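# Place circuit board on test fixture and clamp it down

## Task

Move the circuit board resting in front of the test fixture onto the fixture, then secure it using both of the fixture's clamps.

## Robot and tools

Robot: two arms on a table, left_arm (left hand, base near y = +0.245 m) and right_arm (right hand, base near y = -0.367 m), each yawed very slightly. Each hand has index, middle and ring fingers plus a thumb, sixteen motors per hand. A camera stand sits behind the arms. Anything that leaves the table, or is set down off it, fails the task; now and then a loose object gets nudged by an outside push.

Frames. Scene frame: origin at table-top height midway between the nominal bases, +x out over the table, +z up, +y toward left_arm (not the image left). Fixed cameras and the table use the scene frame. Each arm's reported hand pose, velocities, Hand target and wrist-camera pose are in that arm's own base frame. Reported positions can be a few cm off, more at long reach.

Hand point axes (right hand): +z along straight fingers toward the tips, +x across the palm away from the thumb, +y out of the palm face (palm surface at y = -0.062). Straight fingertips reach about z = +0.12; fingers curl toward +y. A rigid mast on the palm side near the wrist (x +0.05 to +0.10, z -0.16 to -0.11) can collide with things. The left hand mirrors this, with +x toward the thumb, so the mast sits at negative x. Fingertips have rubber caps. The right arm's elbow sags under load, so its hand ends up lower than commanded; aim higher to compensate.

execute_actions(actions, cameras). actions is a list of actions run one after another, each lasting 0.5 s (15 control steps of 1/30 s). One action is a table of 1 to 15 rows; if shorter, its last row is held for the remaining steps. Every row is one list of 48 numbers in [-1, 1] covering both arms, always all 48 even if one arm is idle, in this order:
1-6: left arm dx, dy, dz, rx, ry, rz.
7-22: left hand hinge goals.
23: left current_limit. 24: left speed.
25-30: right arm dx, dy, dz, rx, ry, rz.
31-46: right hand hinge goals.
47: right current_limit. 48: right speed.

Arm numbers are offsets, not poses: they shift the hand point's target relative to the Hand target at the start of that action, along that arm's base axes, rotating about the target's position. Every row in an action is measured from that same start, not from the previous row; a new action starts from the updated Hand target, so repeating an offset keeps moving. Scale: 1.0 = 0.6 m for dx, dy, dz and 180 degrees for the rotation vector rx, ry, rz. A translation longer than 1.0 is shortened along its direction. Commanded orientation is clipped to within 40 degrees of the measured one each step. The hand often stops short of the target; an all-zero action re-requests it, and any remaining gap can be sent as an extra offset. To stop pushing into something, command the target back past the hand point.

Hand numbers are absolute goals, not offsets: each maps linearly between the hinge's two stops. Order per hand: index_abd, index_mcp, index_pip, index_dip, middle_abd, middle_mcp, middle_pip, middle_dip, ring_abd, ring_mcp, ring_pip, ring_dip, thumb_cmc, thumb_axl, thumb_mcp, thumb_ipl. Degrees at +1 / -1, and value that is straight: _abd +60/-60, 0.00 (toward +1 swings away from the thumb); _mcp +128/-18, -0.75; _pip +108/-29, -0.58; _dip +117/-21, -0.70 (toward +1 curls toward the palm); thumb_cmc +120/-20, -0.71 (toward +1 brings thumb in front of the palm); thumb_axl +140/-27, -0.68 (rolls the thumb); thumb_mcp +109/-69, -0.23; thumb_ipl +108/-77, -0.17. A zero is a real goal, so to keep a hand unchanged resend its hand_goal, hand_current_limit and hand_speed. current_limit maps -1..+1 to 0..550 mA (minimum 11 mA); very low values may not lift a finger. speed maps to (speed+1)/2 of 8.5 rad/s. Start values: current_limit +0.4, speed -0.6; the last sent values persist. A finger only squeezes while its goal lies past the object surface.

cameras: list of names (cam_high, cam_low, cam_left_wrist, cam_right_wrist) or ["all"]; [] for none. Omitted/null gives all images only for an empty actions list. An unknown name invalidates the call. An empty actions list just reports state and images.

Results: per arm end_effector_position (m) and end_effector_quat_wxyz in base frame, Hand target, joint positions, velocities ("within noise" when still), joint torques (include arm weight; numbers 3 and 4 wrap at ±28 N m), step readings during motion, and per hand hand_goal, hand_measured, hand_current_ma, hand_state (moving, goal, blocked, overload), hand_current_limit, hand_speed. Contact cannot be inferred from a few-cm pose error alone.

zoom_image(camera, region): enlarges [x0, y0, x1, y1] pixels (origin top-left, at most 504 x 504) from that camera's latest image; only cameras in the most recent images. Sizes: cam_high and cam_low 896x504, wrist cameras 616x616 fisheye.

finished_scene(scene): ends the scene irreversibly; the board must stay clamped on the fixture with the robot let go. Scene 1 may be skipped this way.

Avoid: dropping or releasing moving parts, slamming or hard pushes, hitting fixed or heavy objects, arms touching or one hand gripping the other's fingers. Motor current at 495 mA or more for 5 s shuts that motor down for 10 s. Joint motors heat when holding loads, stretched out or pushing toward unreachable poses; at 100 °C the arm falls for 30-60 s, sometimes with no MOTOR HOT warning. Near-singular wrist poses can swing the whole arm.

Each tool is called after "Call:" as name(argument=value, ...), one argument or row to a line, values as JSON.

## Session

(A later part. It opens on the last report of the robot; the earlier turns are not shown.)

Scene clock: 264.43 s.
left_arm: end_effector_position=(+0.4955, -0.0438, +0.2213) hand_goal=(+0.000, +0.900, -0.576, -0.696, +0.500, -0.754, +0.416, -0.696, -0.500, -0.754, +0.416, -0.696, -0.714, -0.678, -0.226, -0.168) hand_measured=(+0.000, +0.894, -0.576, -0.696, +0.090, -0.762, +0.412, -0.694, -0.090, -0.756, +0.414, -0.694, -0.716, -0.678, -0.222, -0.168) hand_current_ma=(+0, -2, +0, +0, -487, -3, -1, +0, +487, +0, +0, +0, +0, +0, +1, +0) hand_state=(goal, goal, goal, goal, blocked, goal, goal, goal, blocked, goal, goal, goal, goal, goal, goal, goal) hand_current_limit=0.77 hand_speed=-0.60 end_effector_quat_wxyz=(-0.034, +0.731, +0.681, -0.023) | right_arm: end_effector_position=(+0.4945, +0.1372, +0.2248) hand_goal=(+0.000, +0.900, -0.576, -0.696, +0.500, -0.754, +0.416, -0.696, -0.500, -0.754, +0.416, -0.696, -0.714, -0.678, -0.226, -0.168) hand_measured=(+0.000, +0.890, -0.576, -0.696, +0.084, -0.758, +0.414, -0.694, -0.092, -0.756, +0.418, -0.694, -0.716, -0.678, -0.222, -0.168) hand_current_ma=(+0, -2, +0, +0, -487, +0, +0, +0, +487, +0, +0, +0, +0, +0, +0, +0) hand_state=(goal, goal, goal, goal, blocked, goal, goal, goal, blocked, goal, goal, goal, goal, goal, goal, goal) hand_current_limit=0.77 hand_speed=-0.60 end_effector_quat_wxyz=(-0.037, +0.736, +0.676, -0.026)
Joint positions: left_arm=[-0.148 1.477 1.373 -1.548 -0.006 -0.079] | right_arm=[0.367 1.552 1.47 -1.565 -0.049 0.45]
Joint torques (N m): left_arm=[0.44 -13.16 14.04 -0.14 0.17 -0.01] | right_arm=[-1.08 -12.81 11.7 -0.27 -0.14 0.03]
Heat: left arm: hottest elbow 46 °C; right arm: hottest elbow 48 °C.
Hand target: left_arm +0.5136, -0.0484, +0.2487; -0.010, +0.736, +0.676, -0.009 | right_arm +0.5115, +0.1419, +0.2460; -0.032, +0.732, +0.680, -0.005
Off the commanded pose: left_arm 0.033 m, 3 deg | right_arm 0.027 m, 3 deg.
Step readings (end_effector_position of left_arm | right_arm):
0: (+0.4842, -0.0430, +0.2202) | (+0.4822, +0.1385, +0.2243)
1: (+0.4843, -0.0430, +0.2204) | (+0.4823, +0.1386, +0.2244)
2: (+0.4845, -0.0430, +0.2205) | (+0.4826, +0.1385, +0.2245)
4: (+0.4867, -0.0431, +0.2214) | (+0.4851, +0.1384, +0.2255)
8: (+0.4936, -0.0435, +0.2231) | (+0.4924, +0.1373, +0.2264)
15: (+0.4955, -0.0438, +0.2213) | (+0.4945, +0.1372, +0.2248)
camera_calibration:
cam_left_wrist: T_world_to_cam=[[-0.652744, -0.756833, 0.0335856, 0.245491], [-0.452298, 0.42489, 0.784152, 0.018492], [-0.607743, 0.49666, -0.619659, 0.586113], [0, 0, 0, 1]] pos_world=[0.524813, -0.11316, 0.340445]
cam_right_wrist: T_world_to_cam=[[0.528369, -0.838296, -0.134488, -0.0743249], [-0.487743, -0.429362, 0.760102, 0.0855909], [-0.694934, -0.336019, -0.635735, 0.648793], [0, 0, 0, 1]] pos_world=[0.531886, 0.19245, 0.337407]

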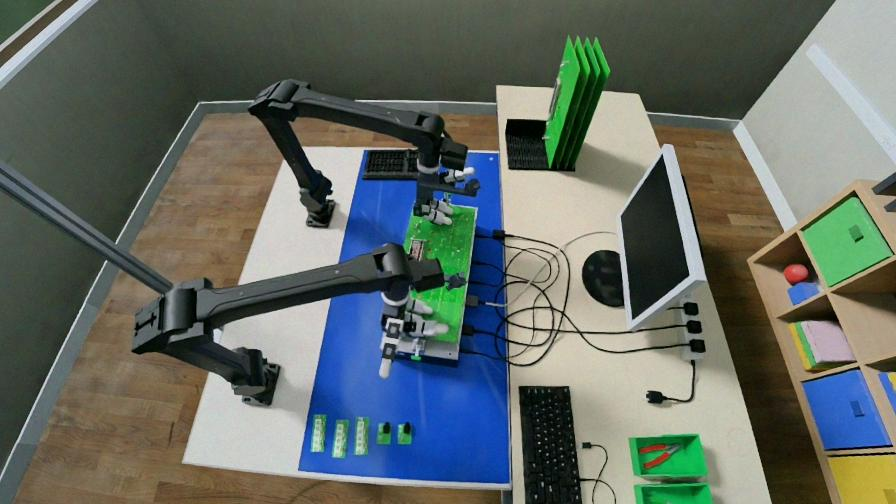

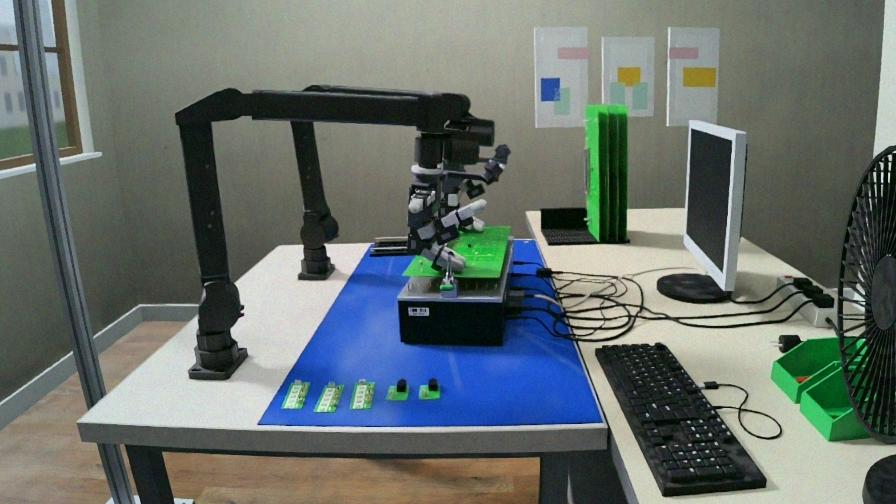

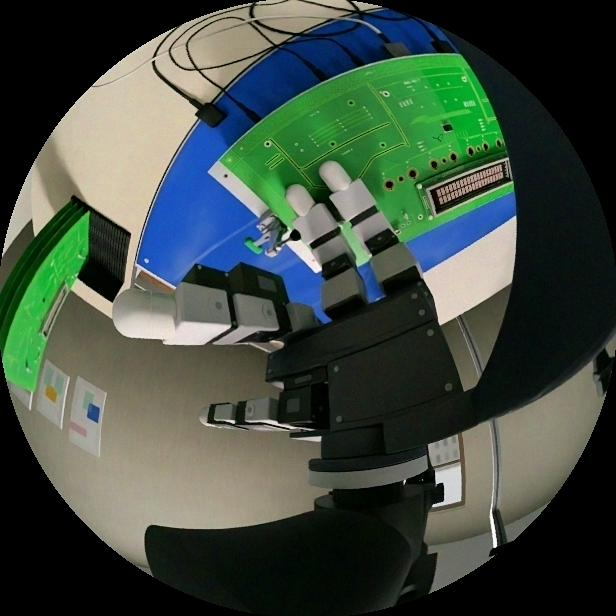

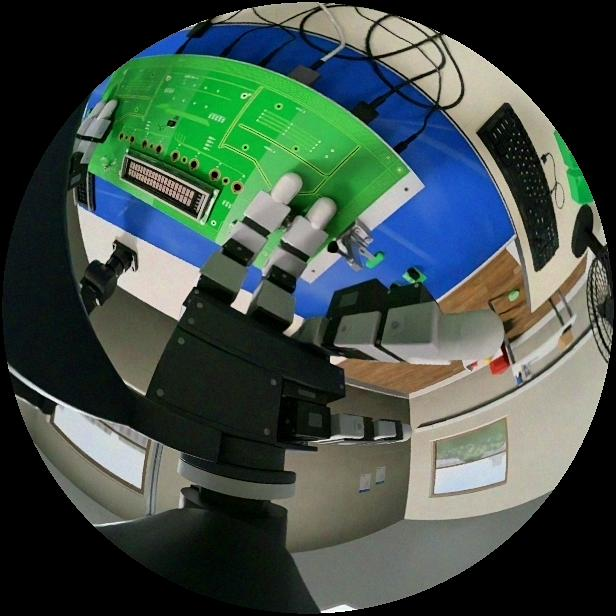

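Call:
execute_actions(
  actions=[
    [[-0.0087,0,-0.018,0,0,0,0,0.9,-0.576,-0.696,0.5,-0.754,0.416,-0.696,-0.5,-0.754,0.416,-0.696,-0.714,-0.678,-0.226,-0.168,0.77,-0.6,-0.0072,0,-0.018,0,0,0,0,0.9,-0.576,-0.696,0.5,-0.754,0.416,-0.696,-0.5,-0.754,0.416,-0.696,-0.714,-0.678,-0.226,-0.168,0.77,-0.6]],
    [[-0.0087,0,-0.018,0,0,0,0,0.9,-0.576,-0.696,0.5,-0.754,0.416,-0.696,-0.5,-0.754,0.416,-0.696,-0.714,-0.678,-0.226,-0.168,0.77,-0.6,-0.0072,0,-0.018,0,0,0,0,0.9,-0.576,-0.696,0.5,-0.754,0.416,-0.696,-0.5,-0.754,0.416,-0.696,-0.714,-0.678,-0.226,-0.168,0.77,-0.6]],
  ],
  cameras=["cam_low","cam_high"],
)

Call:
zoom_image(
  camera="cam_low",
  region=[395, 250, 525, 320],
)

Call:
zoom_image(
  camera="cam_high",
  region=[440, 310, 480, 350],
)

Call:
zoom_image(
  camera="cam_high",
  region=[450, 190, 490, 230],
)

Scene clock: 285.37 s.
left_arm: end_effector_position=(+0.4981, -0.0433, +0.2135) hand_goal=(+0.000, +0.900, -0.576, -0.696, +0.500, -0.754, +0.416, -0.696, -0.500, -0.754, +0.416, -0.696, -0.714, -0.678, -0.226, -0.168) hand_measured=(+0.000, +0.894, -0.576, -0.696, +0.090, -0.762, +0.412, -0.694, -0.090, -0.756, +0.414, -0.694, -0.716, -0.678, -0.222, -0.168) hand_current_ma=(+0, -2, +0, +0, -487, -3, -1, +0, +487, +0, +0, +0, +0, +0, +1, +0) hand_state=(goal, goal, goal, goal, blocked, goal, goal, goal, blocked, goal, goal, goal, goal, goal, goal, goal) hand_current_limit=0.77 hand_speed=-0.60 end_effector_quat_wxyz=(-0.029, +0.731, +0.682, -0.017) | right_arm: end_effector_position=(+0.4971, +0.1378, +0.2190) hand_goal=(+0.000, +0.900, -0.576, -0.696, +0.500, -0.754, +0.416, -0.696, -0.500, -0.754, +0.416, -0.696, -0.714, -0.678, -0.226, -0.168) hand_measured=(+0.000, +0.890, -0.576, -0.696, +0.084, -0.758, +0.414, -0.694, -0.092, -0.756, +0.416, -0.694, -0.716, -0.678, -0.222, -0.168) hand_current_ma=(+0, -2, +0, +0, -487, +0, +0, +0, +487, +0, +0, +0, +0, +0, +0, +0) hand_state=(goal, goal, goal, goal, blocked, goal, goal, goal, blocked, goal, goal, goal, goal, goal, goal, goal) hand_current_limit=0.77 hand_speed=-0.60 end_effector_quat_wxyz=(-0.033, +0.736, +0.676, -0.021)
Joint positions: left_arm=[-0.148 1.477 1.35 -1.511 -0.009 -0.079] | right_arm=[0.367 1.552 1.453 -1.535 -0.047 0.45]
Joint torques (N m): left_arm=[-0.26 -14.97 9.99 0.77 0.3 0.01] | right_arm=[0.09 -13.57 7.72 1.13 -0.27 0.03]
Heat: left arm: hottest elbow 47 °C; right arm: hottest elbow 51 °C.
Hand target: left_arm +0.5031, -0.0486, +0.2271; -0.010, +0.736, +0.676, -0.009 | right_arm +0.5028, +0.1419, +0.2244; -0.032, +0.732, +0.680, -0.005
Off the commanded pose: left_arm 0.015 m, 3 deg | right_arm 0.009 m, 2 deg.
Step readings (end_effector_position of left_arm | right_arm):
0: (+0.4955, -0.0438, +0.2213) | (+0.4945, +0.1372, +0.2248)
1: (+0.4955, -0.0438, +0.2213) | (+0.4945, +0.1372, +0.2248)
2: (+0.4955, -0.0438, +0.2213) | (+0.4945, +0.1372, +0.2248)
4: (+0.4955, -0.0438, +0.2213) | (+0.4945, +0.1372, +0.2248)
8: (+0.4967, -0.0440, +0.2216) | (+0.4945, +0.1372, +0.2248)
15: (+0.4976, -0.0441, +0.2218) | (+0.4945, +0.1372, +0.2248)
16: (+0.4977, -0.0441, +0.2219) | (+0.4946, +0.1372, +0.2248)
17: (+0.4982, -0.0441, +0.2220) | (+0.4950, +0.1373, +0.2249)
19: (+0.5000, -0.0440, +0.2215) | (+0.4968, +0.1376, +0.2248)
23: (+0.4998, -0.0434, +0.2170) | (+0.4974, +0.1377, +0.2212)
30: (+0.4979, -0.0433, +0.2134) | (+0.4970, +0.1378, +0.2190)
Images, in order (width x height): cam_high 896x504, cam_low 896x504.

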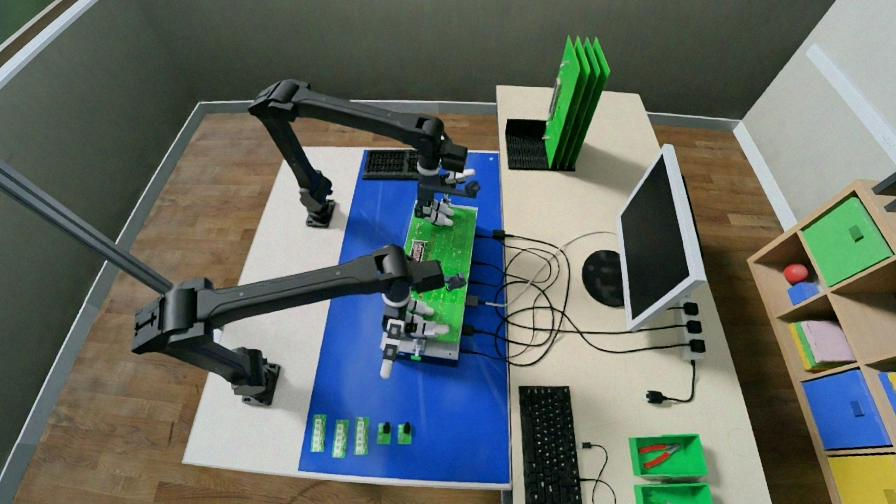

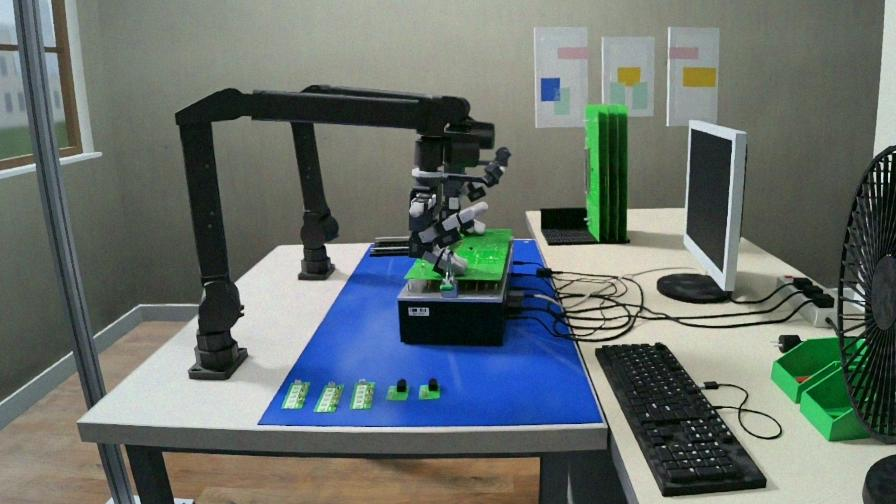

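Scaled by 3.877 from the camera's 896x504 image, which has a finer 1280x720 frame.

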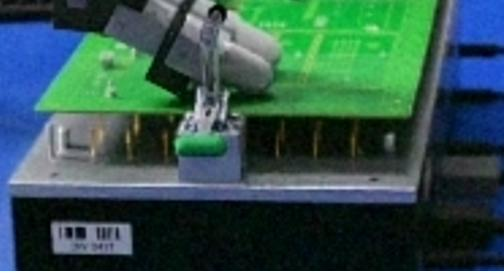

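Scaled by 12.600 from the camera's 896x504 image, which has a finer 1280x720 frame.

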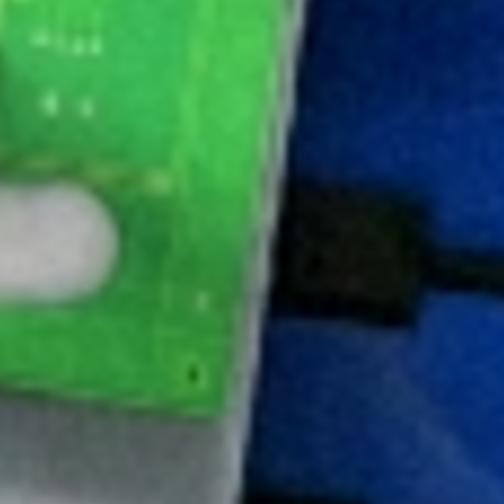

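Scaled by 12.600 from the camera's 896x504 image, which has a finer 1280x720 frame.

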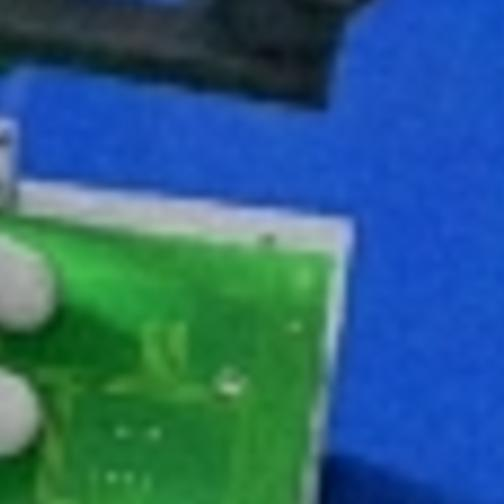

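Call:
execute_actions(
  actions=[
    [[-0.0087,-0.004,-0.01,0,0,0,0,0.9,-0.576,-0.696,0.5,-0.754,0.416,-0.696,-0.5,-0.754,0.416,-0.696,-0.714,-0.678,-0.226,-0.168,0.77,-0.6,-0.0075,-0.004,-0.01,0,0,0,0,0.9,-0.576,-0.696,0.5,-0.754,0.416,-0.696,-0.5,-0.754,0.416,-0.696,-0.714,-0.678,-0.226,-0.168,0.77,-0.6]],
  ],
  cameras=["cam_low","cam_high"],
)

Call:
zoom_image(
  camera="cam_low",
  region=[395, 250, 525, 320],
)

Call:
zoom_image(
  camera="cam_high",
  region=[440, 310, 480, 350],
)

Call:
zoom_image(
  camera="cam_high",
  region=[450, 190, 490, 230],
)

Scene clock: 288.53 s.
left_arm: end_effector_position=(+0.4957, -0.0434, +0.2076) hand_goal=(+0.000, +0.900, -0.576, -0.696, +0.500, -0.754, +0.416, -0.696, -0.500, -0.754, +0.416, -0.696, -0.714, -0.678, -0.226, -0.168) hand_measured=(+0.000, +0.892, -0.576, -0.696, +0.090, -0.760, +0.414, -0.694, -0.090, -0.754, +0.418, -0.694, -0.716, -0.678, -0.222, -0.168) hand_current_ma=(+0, -3, +0, +0, -487, -2, +0, +0, +487, +0, +0, +0, +0, +0, +1, +0) hand_state=(goal, goal, goal, goal, blocked, goal, goal, goal, blocked, goal, goal, goal, goal, goal, goal, goal) hand_current_limit=0.77 hand_speed=-0.60 end_effector_quat_wxyz=(-0.027, +0.731, +0.682, -0.017) | right_arm: end_effector_position=(+0.4948, +0.1374, +0.2106) hand_goal=(+0.000, +0.900, -0.576, -0.696, +0.500, -0.754, +0.416, -0.696, -0.500, -0.754, +0.416, -0.696, -0.714, -0.678, -0.226, -0.168) hand_measured=(+0.000, +0.890, -0.576, -0.696, +0.084, -0.756, +0.420, -0.694, -0.092, -0.754, +0.420, -0.694, -0.716, -0.678, -0.222, -0.168) hand_current_ma=(+0, -2, +0, +0, -487, +0, +0, +0, +487, +0, +0, +0, +0, +0, +0, +0) hand_state=(goal, goal, goal, goal, blocked, goal, goal, goal, blocked, goal, goal, goal, goal, goal, goal, goal) hand_current_limit=0.77 hand_speed=-0.60 end_effector_quat_wxyz=(-0.035, +0.736, +0.676, -0.022)
Joint positions: left_arm=[-0.148 1.471 1.329 -1.493 -0.007 -0.079] | right_arm=[0.367 1.551 1.431 -1.518 -0.049 0.45]
Joint torques (N m): left_arm=[-0.62 -14.62 9.52 0.76 0.22 -0.05] | right_arm=[-0.38 -14.45 7.09 1.01 -0.15 0.06]
Heat: left arm: hottest elbow 47 °C; right arm: hottest elbow 50 °C.
Hand target: left_arm +0.4980, -0.0510, +0.2210; -0.010, +0.736, +0.676, -0.009 | right_arm +0.4982, +0.1395, +0.2185; -0.032, +0.732, +0.680, -0.005
Off the commanded pose: left_arm 0.016 m, 2 deg | right_arm 0.009 m, 2 deg.
Step readings (end_effector_position of left_arm | right_arm):
0: (+0.4981, -0.0433, +0.2135) | (+0.4971, +0.1378, +0.2190)
1: (+0.4982, -0.0433, +0.2135) | (+0.4970, +0.1377, +0.2188)
2: (+0.4982, -0.0433, +0.2129) | (+0.4969, +0.1377, +0.2181)
4: (+0.4980, -0.0433, +0.2110) | (+0.4966, +0.1376, +0.2155)
8: (+0.4959, -0.0434, +0.2063) | (+0.4948, +0.1374, +0.2112)
15: (+0.4957, -0.0434, +0.2078) | (+0.4948, +0.1374, +0.2106)
Images, in order (width x height): cam_high 896x504, cam_low 896x504.

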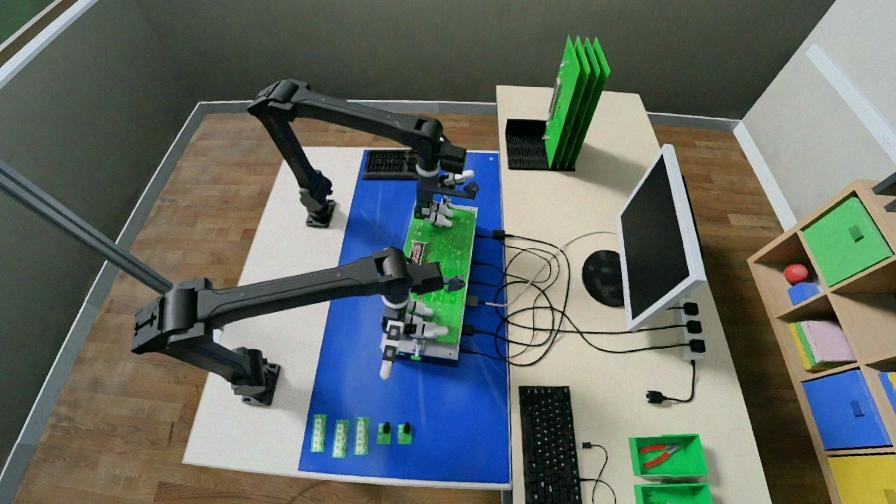

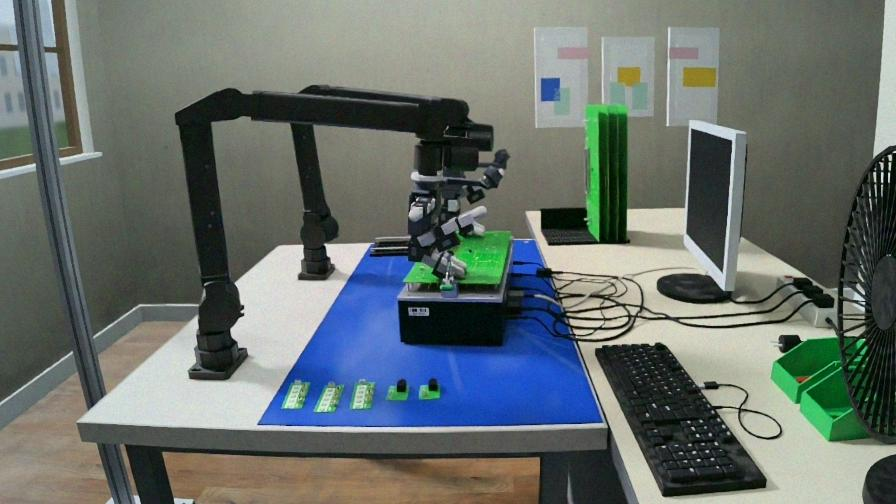

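Scaled by 3.877 from the camera's 896x504 image, which has a finer 1280x720 frame.

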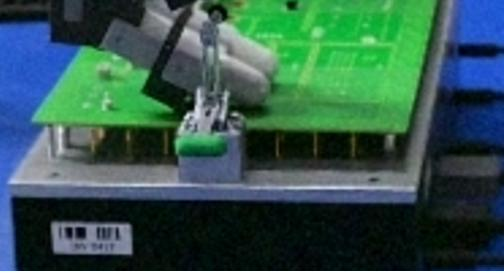

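Scaled by 12.600 from the camera's 896x504 image, which has a finer 1280x720 frame.

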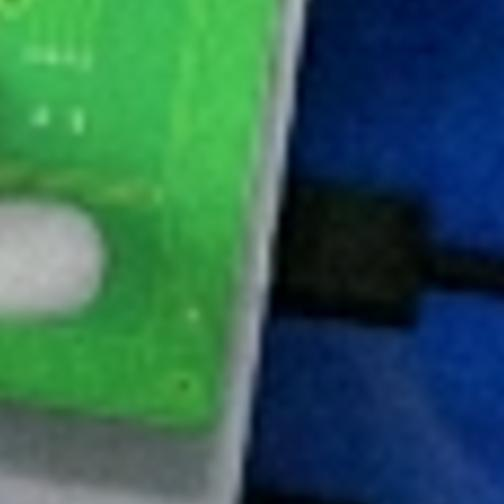

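Scaled by 12.600 from the camera's 896x504 image, which has a finer 1280x720 frame.

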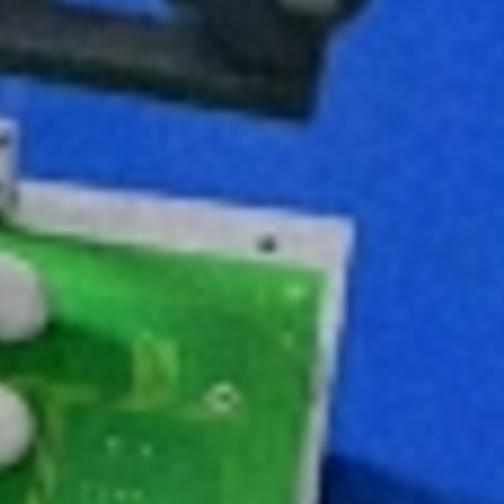

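Call:
zoom_image(
  camera="cam_low",
  region=[395, 265, 435, 305],
)

Call:
zoom_image(
  camera="cam_low",
  region=[470, 265, 510, 305],
)

Scaled by 12.600 from the camera's 896x504 image, which has a finer 1280x720 frame.

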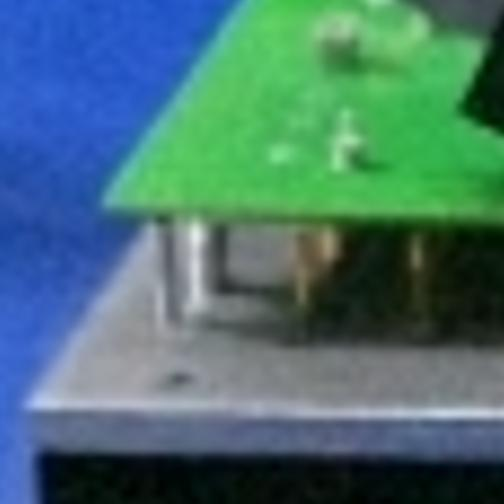

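Scaled by 12.600 from the camera's 896x504 image, which has a finer 1280x720 frame.

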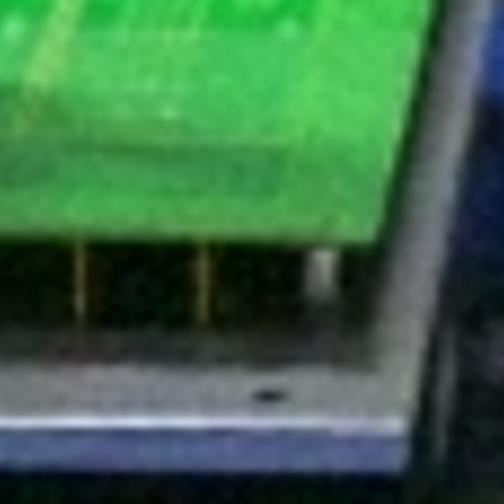

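Call:
execute_actions(
  actions=[
    [[0,0,0,0,0,0,0,0.9,-0.576,-0.696,0.5,-0.754,0.416,-0.696,-0.5,-0.754,0.416,-0.696,-0.714,-0.678,-0.226,-0.168,0.77,-0.6,0,0,0,0,0,0,0,0.9,-0.576,-0.696,0.5,-0.754,0.416,-0.696,-0.5,-0.754,0.416,-0.696,-0.714,-0.678,-0.226,-0.168,0.77,-0.6]],
  ],
  cameras=["cam_left_wrist","cam_right_wrist"],
)

Call:
zoom_image(
  camera="cam_left_wrist",
  region=[205, 130, 255, 180],
)

Call:
zoom_image(
  camera="cam_right_wrist",
  region=[180, 200, 330, 330],
)

Scene clock: 293.57 s.
left_arm: end_effector_position=(+0.4957, -0.0434, +0.2076) hand_goal=(+0.000, +0.900, -0.576, -0.696, +0.500, -0.754, +0.416, -0.696, -0.500, -0.754, +0.416, -0.696, -0.714, -0.678, -0.226, -0.168) hand_measured=(+0.000, +0.892, -0.576, -0.696, +0.090, -0.760, +0.414, -0.694, -0.090, -0.754, +0.418, -0.694, -0.716, -0.678, -0.222, -0.168) hand_current_ma=(+0, -3, +0, +0, -487, -2, +0, +0, +487, +0, +0, +0, +0, +0, +1, +0) hand_state=(goal, goal, goal, goal, blocked, goal, goal, goal, blocked, goal, goal, goal, goal, goal, goal, goal) hand_current_limit=0.77 hand_speed=-0.60 end_effector_quat_wxyz=(-0.027, +0.731, +0.682, -0.017) | right_arm: end_effector_position=(+0.4948, +0.1374, +0.2106) hand_goal=(+0.000, +0.900, -0.576, -0.696, +0.500, -0.754, +0.416, -0.696, -0.500, -0.754, +0.416, -0.696, -0.714, -0.678, -0.226, -0.168) hand_measured=(+0.000, +0.890, -0.576, -0.696, +0.084, -0.756, +0.420, -0.694, -0.092, -0.754, +0.420, -0.694, -0.716, -0.678, -0.222, -0.168) hand_current_ma=(+0, -2, +0, +0, -487, +0, +0, +0, +487, +0, +0, +0, +0, +0, +0, +0) hand_state=(goal, goal, goal, goal, blocked, goal, goal, goal, blocked, goal, goal, goal, goal, goal, goal, goal) hand_current_limit=0.77 hand_speed=-0.60 end_effector_quat_wxyz=(-0.035, +0.736, +0.676, -0.022)
Joint positions: left_arm=[-0.148 1.471 1.329 -1.493 -0.007 -0.079] | right_arm=[0.367 1.551 1.431 -1.518 -0.049 0.45]
Joint torques (N m): left_arm=[-0.67 -15.27 9.44 0.69 0.19 -0.06] | right_arm=[-0.09 -14.74 7.04 1.01 -0.15 0.04]
Heat: left arm: hottest elbow 46 °C; right arm: hottest elbow 49 °C.
Hand target: left_arm +0.4980, -0.0510, +0.2210; -0.010, +0.736, +0.676, -0.009 | right_arm +0.4982, +0.1395, +0.2185; -0.032, +0.732, +0.680, -0.005
Off the commanded pose: left_arm 0.016 m, 2 deg | right_arm 0.009 m, 2 deg.
Step readings (end_effector_position of left_arm | right_arm):
0: (+0.4957, -0.0434, +0.2076) | (+0.4948, +0.1374, +0.2106)
1: (+0.4957, -0.0434, +0.2076) | (+0.4948, +0.1374, +0.2106)
2: (+0.4957, -0.0434, +0.2076) | (+0.4948, +0.1374, +0.2106)
4: (+0.4957, -0.0434, +0.2076) | (+0.4948, +0.1374, +0.2106)
8: (+0.4957, -0.0434, +0.2076) | (+0.4948, +0.1374, +0.2106)
15: (+0.4957, -0.0434, +0.2076) | (+0.4948, +0.1374, +0.2106)
camera_calibration:
cam_left_wrist: T_world_to_cam=[[-0.652617, -0.757285, 0.0247135, 0.248137], [-0.46501, 0.426065, 0.776038, 0.0371421], [-0.598211, 0.494964, -0.630202, 0.574882], [0, 0, 0, 1]] pos_world=[0.523111, -0.11246, 0.327336]
cam_right_wrist: T_world_to_cam=[[0.529361, -0.837806, -0.133635, -0.0769248], [-0.493468, -0.432187, 0.754787, 0.10099], [-0.69012, -0.33361, -0.642214, 0.63867], [0, 0, 0, 1]] pos_world=[0.531315, 0.192265, 0.323657]
Images, in order (width x height): cam_left_wrist 616x616, cam_right_wrist 616x616.

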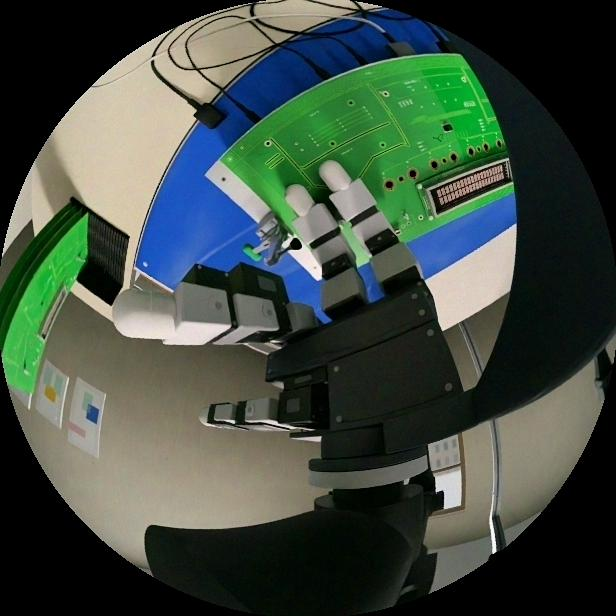

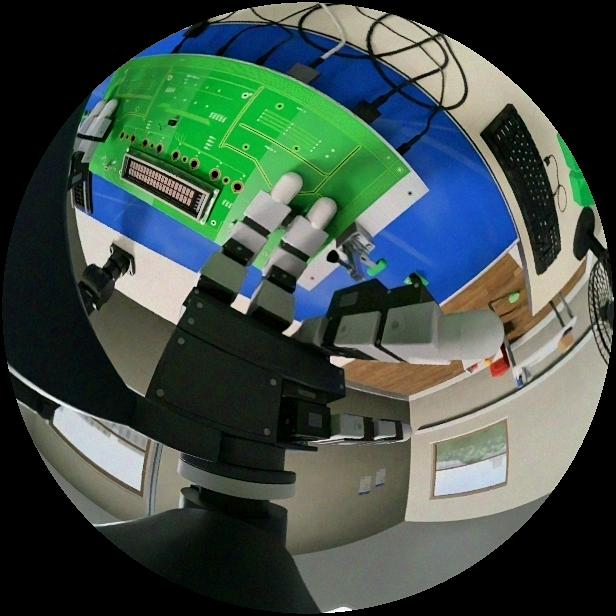

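Scaled by 10.080 from the camera's 616x616 image, which has a finer 880x880 frame.

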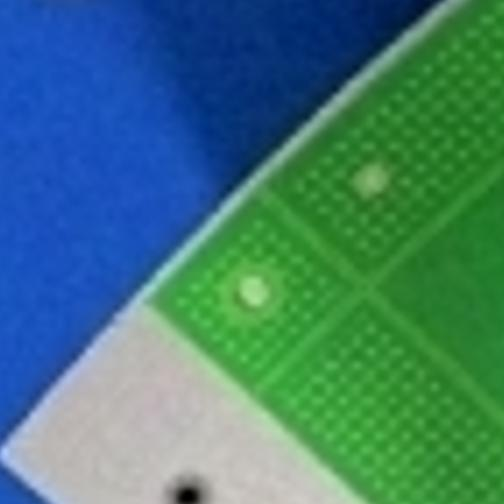

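Scaled by 3.360 from the camera's 616x616 image, which has a finer 880x880 frame.

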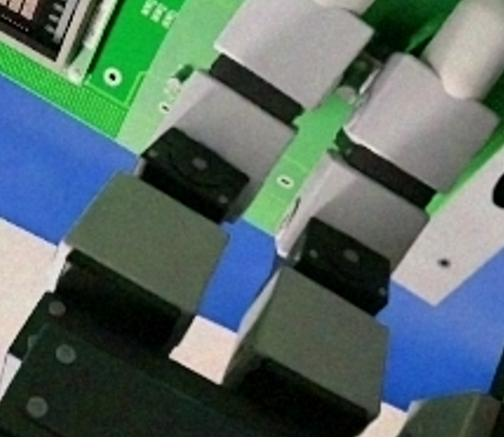

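Call:
execute_actions(
  actions=[
    [[-0.005,0,-0.01,0,0,0,0,0.9,-0.576,-0.696,0.5,-0.754,0.416,-0.696,-0.5,-0.754,0.416,-0.696,-0.714,-0.678,-0.226,-0.168,0.77,-0.6,0,0,-0.01,0,0,0,0,0.9,-0.576,-0.696,0.5,-0.754,0.416,-0.696,-0.5,-0.754,0.416,-0.696,-0.714,-0.678,-0.226,-0.168,0.77,-0.6]],
  ],
  cameras=["cam_low","cam_high","cam_left_wrist"],
)

Call:
zoom_image(
  camera="cam_low",
  region=[395, 265, 435, 305],
)

Call:
zoom_image(
  camera="cam_low",
  region=[470, 265, 510, 305],
)

Call:
zoom_image(
  camera="cam_left_wrist",
  region=[205, 130, 255, 180],
)

Call:
zoom_image(
  camera="cam_high",
  region=[440, 310, 480, 350],
)

Call:
zoom_image(
  camera="cam_high",
  region=[450, 190, 490, 230],
)

Scene clock: 296.70 s.
left_arm: end_effector_position=(+0.4943, -0.0431, +0.2070) hand_goal=(+0.000, +0.900, -0.576, -0.696, +0.500, -0.754, +0.416, -0.696, -0.500, -0.754, +0.416, -0.696, -0.714, -0.678, -0.226, -0.168) hand_measured=(+0.000, +0.892, -0.576, -0.696, +0.090, -0.758, +0.416, -0.694, -0.090, -0.752, +0.418, -0.694, -0.716, -0.678, -0.222, -0.168) hand_current_ma=(+0, -3, +0, +0, -487, -1, +0, +0, +487, +0, +0, +0, +0, +0, +1, +0) hand_state=(goal, goal, goal, goal, blocked, goal, goal, goal, blocked, goal, goal, goal, goal, goal, goal, goal) hand_current_limit=0.77 hand_speed=-0.60 end_effector_quat_wxyz=(-0.022, +0.731, +0.682, -0.013) | right_arm: end_effector_position=(+0.4942, +0.1372, +0.2106) hand_goal=(+0.000, +0.900, -0.576, -0.696, +0.500, -0.754, +0.416, -0.696, -0.500, -0.754, +0.416, -0.696, -0.714, -0.678, -0.226, -0.168) hand_measured=(+0.000, +0.890, -0.576, -0.696, +0.084, -0.756, +0.420, -0.694, -0.092, -0.754, +0.420, -0.694, -0.716, -0.678, -0.222, -0.168) hand_current_ma=(+0, -2, +0, +0, -487, +0, +0, +0, +487, +0, +0, +0, +0, +0, +0, +0) hand_state=(goal, goal, goal, goal, blocked, goal, goal, goal, blocked, goal, goal, goal, goal, goal, goal, goal) hand_current_limit=0.77 hand_speed=-0.60 end_effector_quat_wxyz=(-0.034, +0.736, +0.676, -0.019)
Joint positions: left_arm=[-0.148 1.46 1.312 -1.475 -0.007 -0.079] | right_arm=[0.367 1.545 1.423 -1.508 -0.049 0.45]
Joint torques (N m): left_arm=[-0.56 -14.45 9.1 0.75 0.23 -0.07] | right_arm=[0.09 -14.04 6.65 1.43 -0.15 0.05]
Heat: left arm: hottest elbow 46 °C; right arm: hottest elbow 49 °C.
Hand target: left_arm +0.4949, -0.0510, +0.2149; -0.010, +0.736, +0.676, -0.009 | right_arm +0.4983, +0.1395, +0.2124; -0.032, +0.732, +0.680, -0.005
Off the commanded pose: left_arm 0.011 m, 2 deg | right_arm 0.005 m, 2 deg.
Step readings (end_effector_position of left_arm | right_arm):
0: (+0.4957, -0.0434, +0.2076) | (+0.4948, +0.1374, +0.2106)
1: (+0.4957, -0.0434, +0.2076) | (+0.4948, +0.1374, +0.2106)
2: (+0.4955, -0.0433, +0.2072) | (+0.4947, +0.1374, +0.2103)
4: (+0.4951, -0.0433, +0.2069) | (+0.4945, +0.1373, +0.2106)
8: (+0.4945, -0.0432, +0.2067) | (+0.4943, +0.1372, +0.2109)
15: (+0.4943, -0.0432, +0.2071) | (+0.4942, +0.1372, +0.2106)
camera_calibration:
cam_left_wrist: T_world_to_cam=[[-0.652932, -0.757207, 0.0178254, 0.248975], [-0.474862, 0.427577, 0.76921, 0.0432343], [-0.590072, 0.493777, -0.638748, 0.571311], [0, 0, 0, 1]] pos_world=[0.520209, -0.11206, 0.327229]
Images, in order (width x height): cam_high 896x504, cam_low 896x504, cam_left_wrist 616x616.

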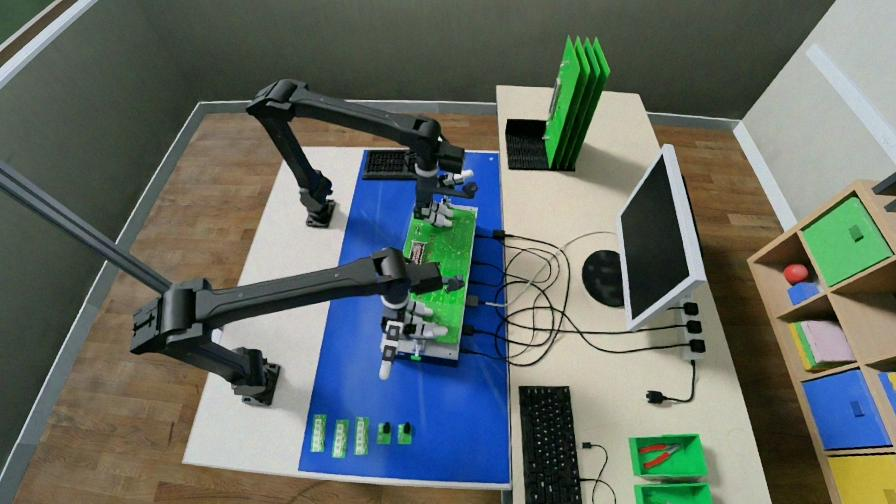

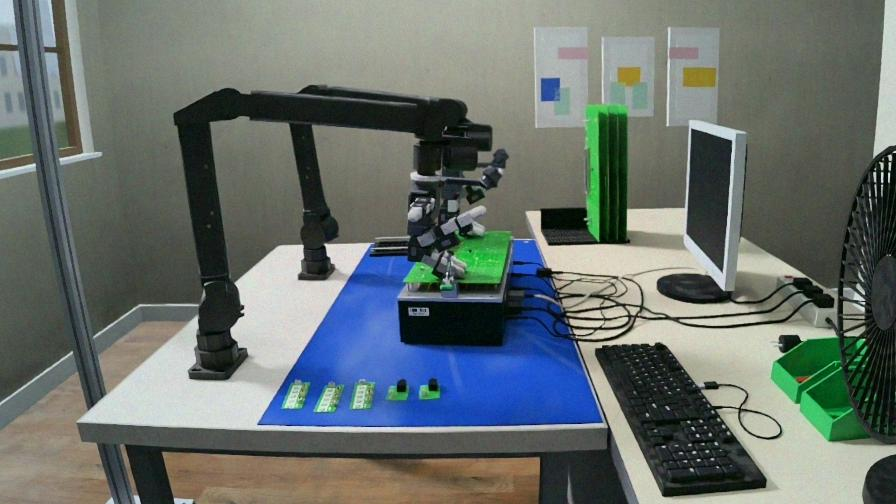

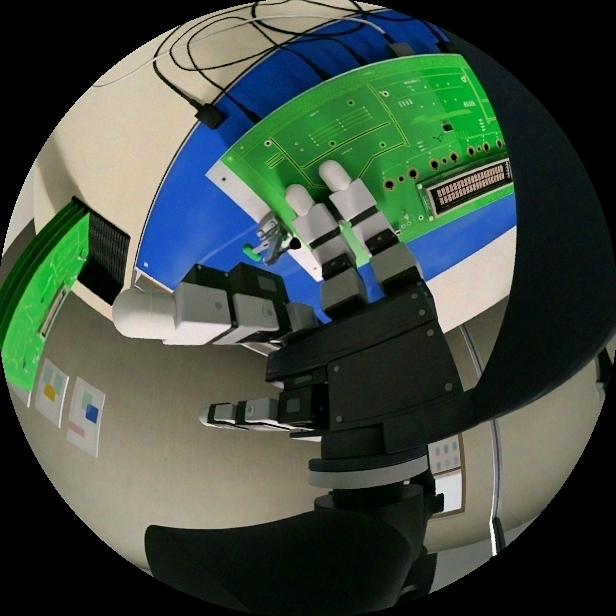

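Scaled by 12.600 from the camera's 896x504 image, which has a finer 1280x720 frame.

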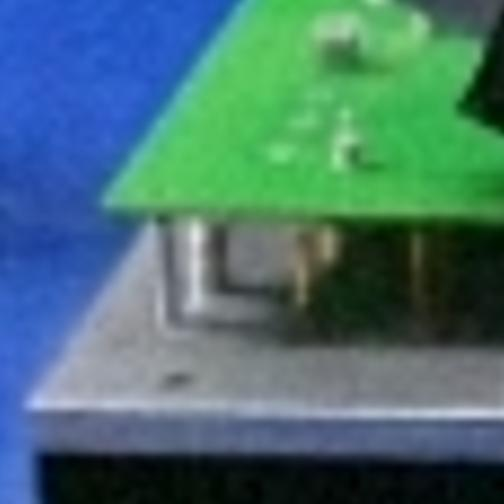

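Scaled by 12.600 from the camera's 896x504 image, which has a finer 1280x720 frame.

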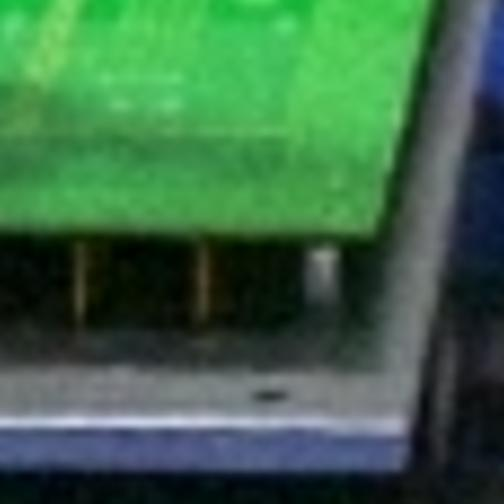

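Scaled by 10.080 from the camera's 616x616 image, which has a finer 880x880 frame.

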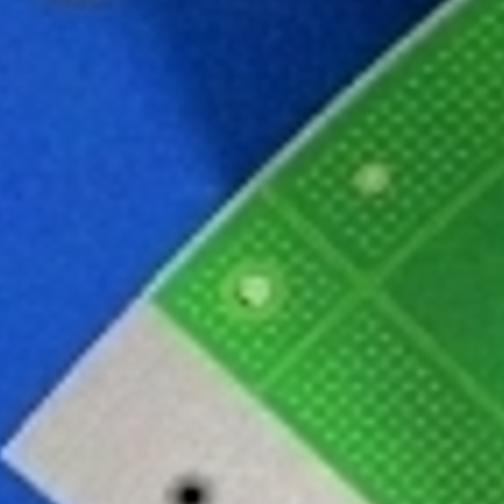

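Scaled by 12.600 from the camera's 896x504 image, which has a finer 1280x720 frame.

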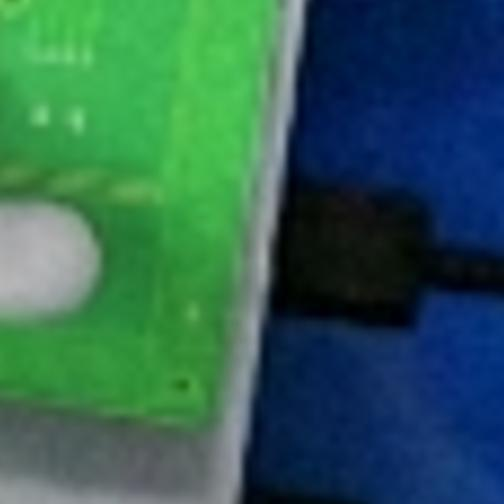

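Scaled by 12.600 from the camera's 896x504 image, which has a finer 1280x720 frame.

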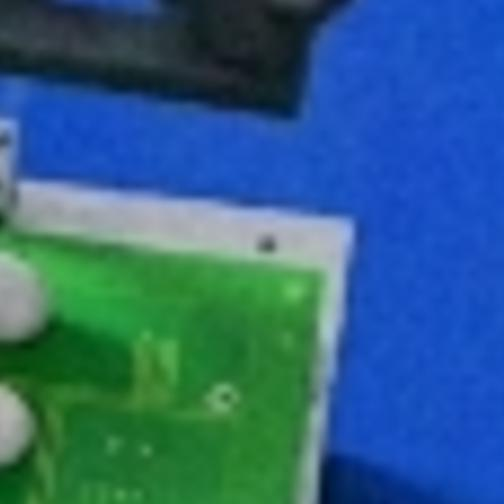

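Call:
execute_actions(
  actions=[
    [[0,0,-0.0083,0,0,0,0,0.9,-0.576,-0.696,0.5,-0.754,0.416,-0.696,-0.5,-0.754,0.416,-0.696,-0.714,-0.678,-0.226,-0.168,0.77,-0.6,0,0,-0.0083,0,0,0,0,0.9,-0.576,-0.696,0.5,-0.754,0.416,-0.696,-0.5,-0.754,0.416,-0.696,-0.714,-0.678,-0.226,-0.168,0.77,-0.6]],
  ],
  cameras=["cam_low","cam_high","cam_left_wrist"],
)

Call:
zoom_image(
  camera="cam_low",
  region=[395, 265, 435, 305],
)

Call:
zoom_image(
  camera="cam_low",
  region=[470, 265, 510, 305],
)

Call:
zoom_image(
  camera="cam_left_wrist",
  region=[205, 130, 255, 180],
)

Scene clock: 300.33 s.
left_arm: end_effector_position=(+0.4938, -0.0431, +0.2058) hand_goal=(+0.000, +0.900, -0.576, -0.696, +0.500, -0.754, +0.416, -0.696, -0.500, -0.754, +0.416, -0.696, -0.714, -0.678, -0.226, -0.168) hand_measured=(+0.000, +0.892, -0.576, -0.696, +0.090, -0.758, +0.416, -0.694, -0.090, -0.752, +0.418, -0.694, -0.716, -0.678, -0.222, -0.168) hand_current_ma=(+0, -3, +0, +0, -487, -1, +0, +0, +487, +0, +0, +0, +0, +0, +1, +0) hand_state=(goal, goal, goal, goal, blocked, goal, goal, goal, blocked, goal, goal, goal, goal, goal, goal, goal) hand_current_limit=0.77 hand_speed=-0.60 end_effector_quat_wxyz=(-0.020, +0.731, +0.682, -0.012) | right_arm: end_effector_position=(+0.4936, +0.1370, +0.2112) hand_goal=(+0.000, +0.900, -0.576, -0.696, +0.500, -0.754, +0.416, -0.696, -0.500, -0.754, +0.416, -0.696, -0.714, -0.678, -0.226, -0.168) hand_measured=(+0.000, +0.890, -0.576, -0.696, +0.084, -0.758, +0.424, -0.694, -0.092, -0.754, +0.420, -0.694, -0.716, -0.678, -0.222, -0.168) hand_current_ma=(+0, -2, +0, +0, -487, +0, +1, +0, +487, +0, +0, +0, +0, +0, +0, +0) hand_state=(goal, goal, goal, goal, blocked, goal, goal, goal, blocked, goal, goal, goal, goal, goal, goal, goal) hand_current_limit=0.77 hand_speed=-0.60 end_effector_quat_wxyz=(-0.032, +0.736, +0.676, -0.015)
Joint positions: left_arm=[-0.148 1.456 1.304 -1.465 -0.007 -0.079] | right_arm=[0.367 1.537 1.415 -1.499 -0.049 0.45]
Joint torques (N m): left_arm=[-0.38 -13.8 8.96 0.87 0.22 -0.1] | right_arm=[-0.62 -12.45 6.49 1.44 -0.21 0.07]
Heat: left arm: hottest elbow 45 °C; right arm: hottest elbow 48 °C.
Hand target: left_arm +0.4949, -0.0510, +0.2100; -0.010, +0.736, +0.676, -0.009 | right_arm +0.4983, +0.1395, +0.2075; -0.032, +0.732, +0.680, -0.005
Off the commanded pose: left_arm 0.009 m, 2 deg | right_arm 0.007 m, 1 deg.
Step readings (end_effector_position of left_arm | right_arm):
0: (+0.4943, -0.0431, +0.2070) | (+0.4942, +0.1372, +0.2106)
1: (+0.4943, -0.0431, +0.2070) | (+0.4942, +0.1372, +0.2106)
2: (+0.4943, -0.0431, +0.2068) | (+0.4942, +0.1372, +0.2105)
4: (+0.4941, -0.0431, +0.2065) | (+0.4939, +0.1371, +0.2106)
8: (+0.4939, -0.0431, +0.2059) | (+0.4936, +0.1370, +0.2111)
15: (+0.4938, -0.0431, +0.2058) | (+0.4936, +0.1370, +0.2110)
camera_calibration:
cam_left_wrist: T_world_to_cam=[[-0.652999, -0.757211, 0.0149387, 0.249402], [-0.478951, 0.428154, 0.766349, 0.0465178], [-0.586684, 0.49327, -0.642251, 0.569249], [0, 0, 0, 1]] pos_world=[0.519108, -0.11186, 0.326226]
Images, in order (width x height): cam_high 896x504, cam_low 896x504, cam_left_wrist 616x616.

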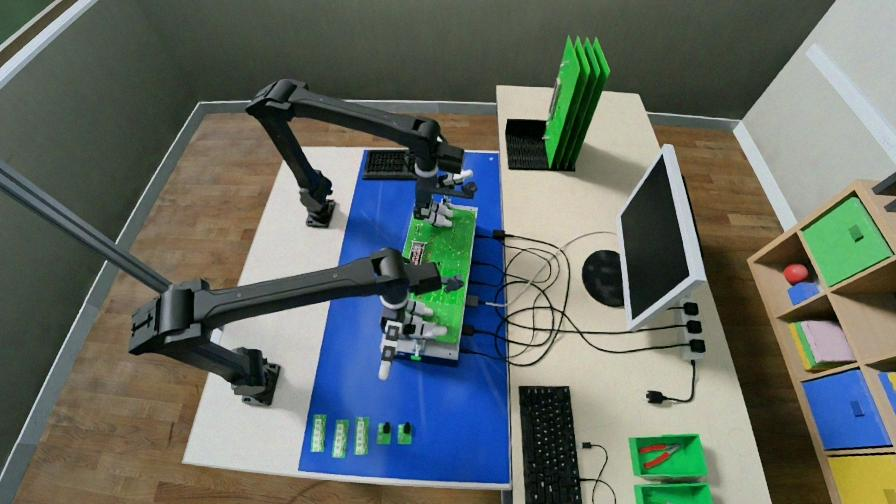

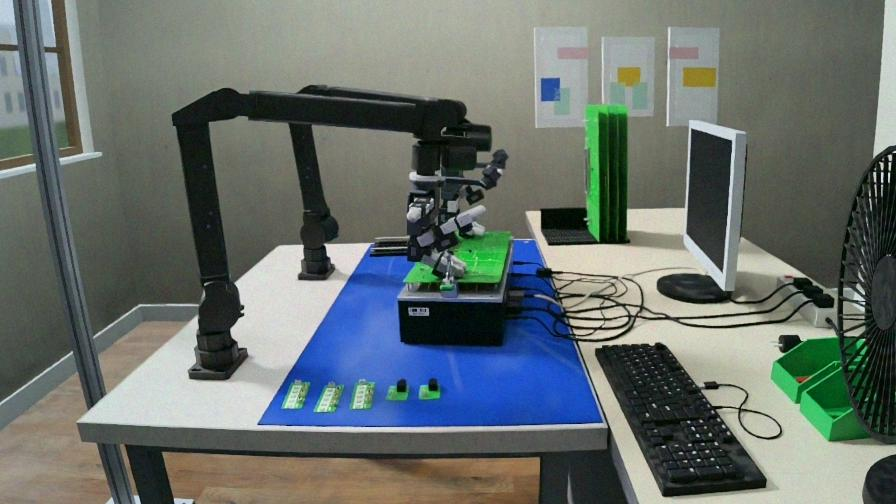

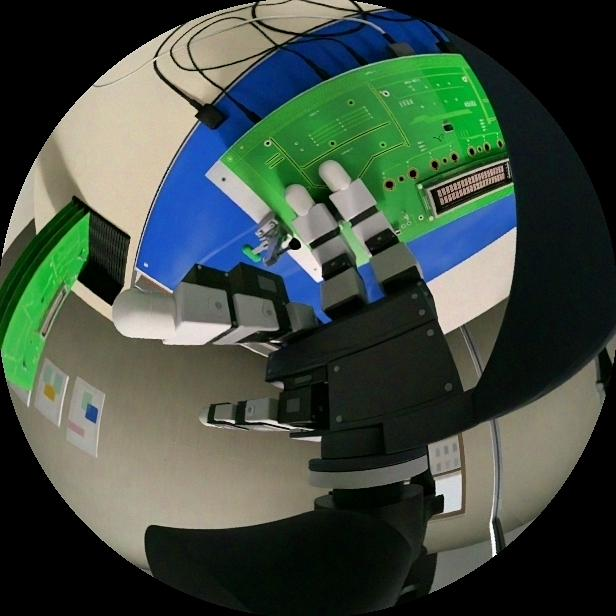

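Scaled by 12.600 from the camera's 896x504 image, which has a finer 1280x720 frame.

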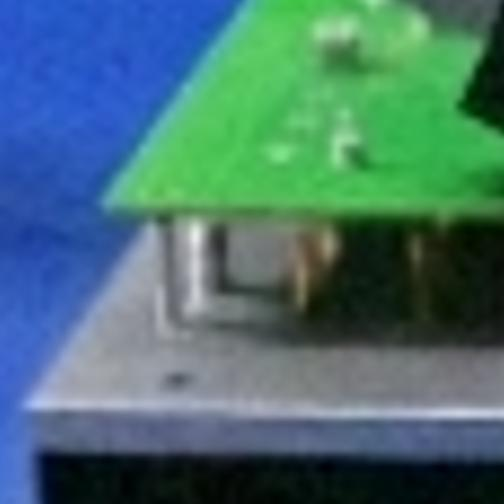

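Scaled by 12.600 from the camera's 896x504 image, which has a finer 1280x720 frame.

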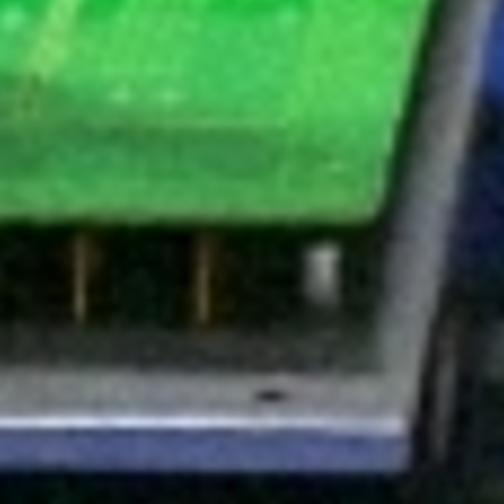

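Scaled by 10.080 from the camera's 616x616 image, which has a finer 880x880 frame.

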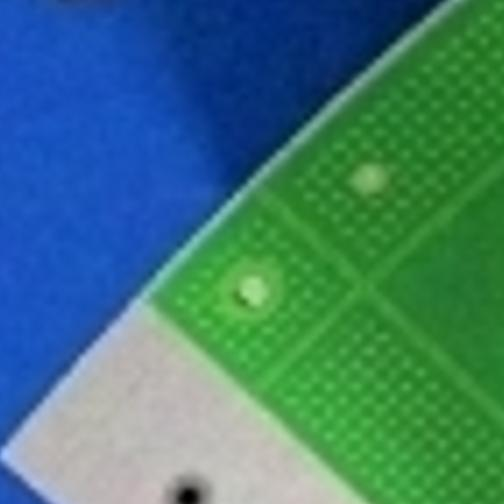

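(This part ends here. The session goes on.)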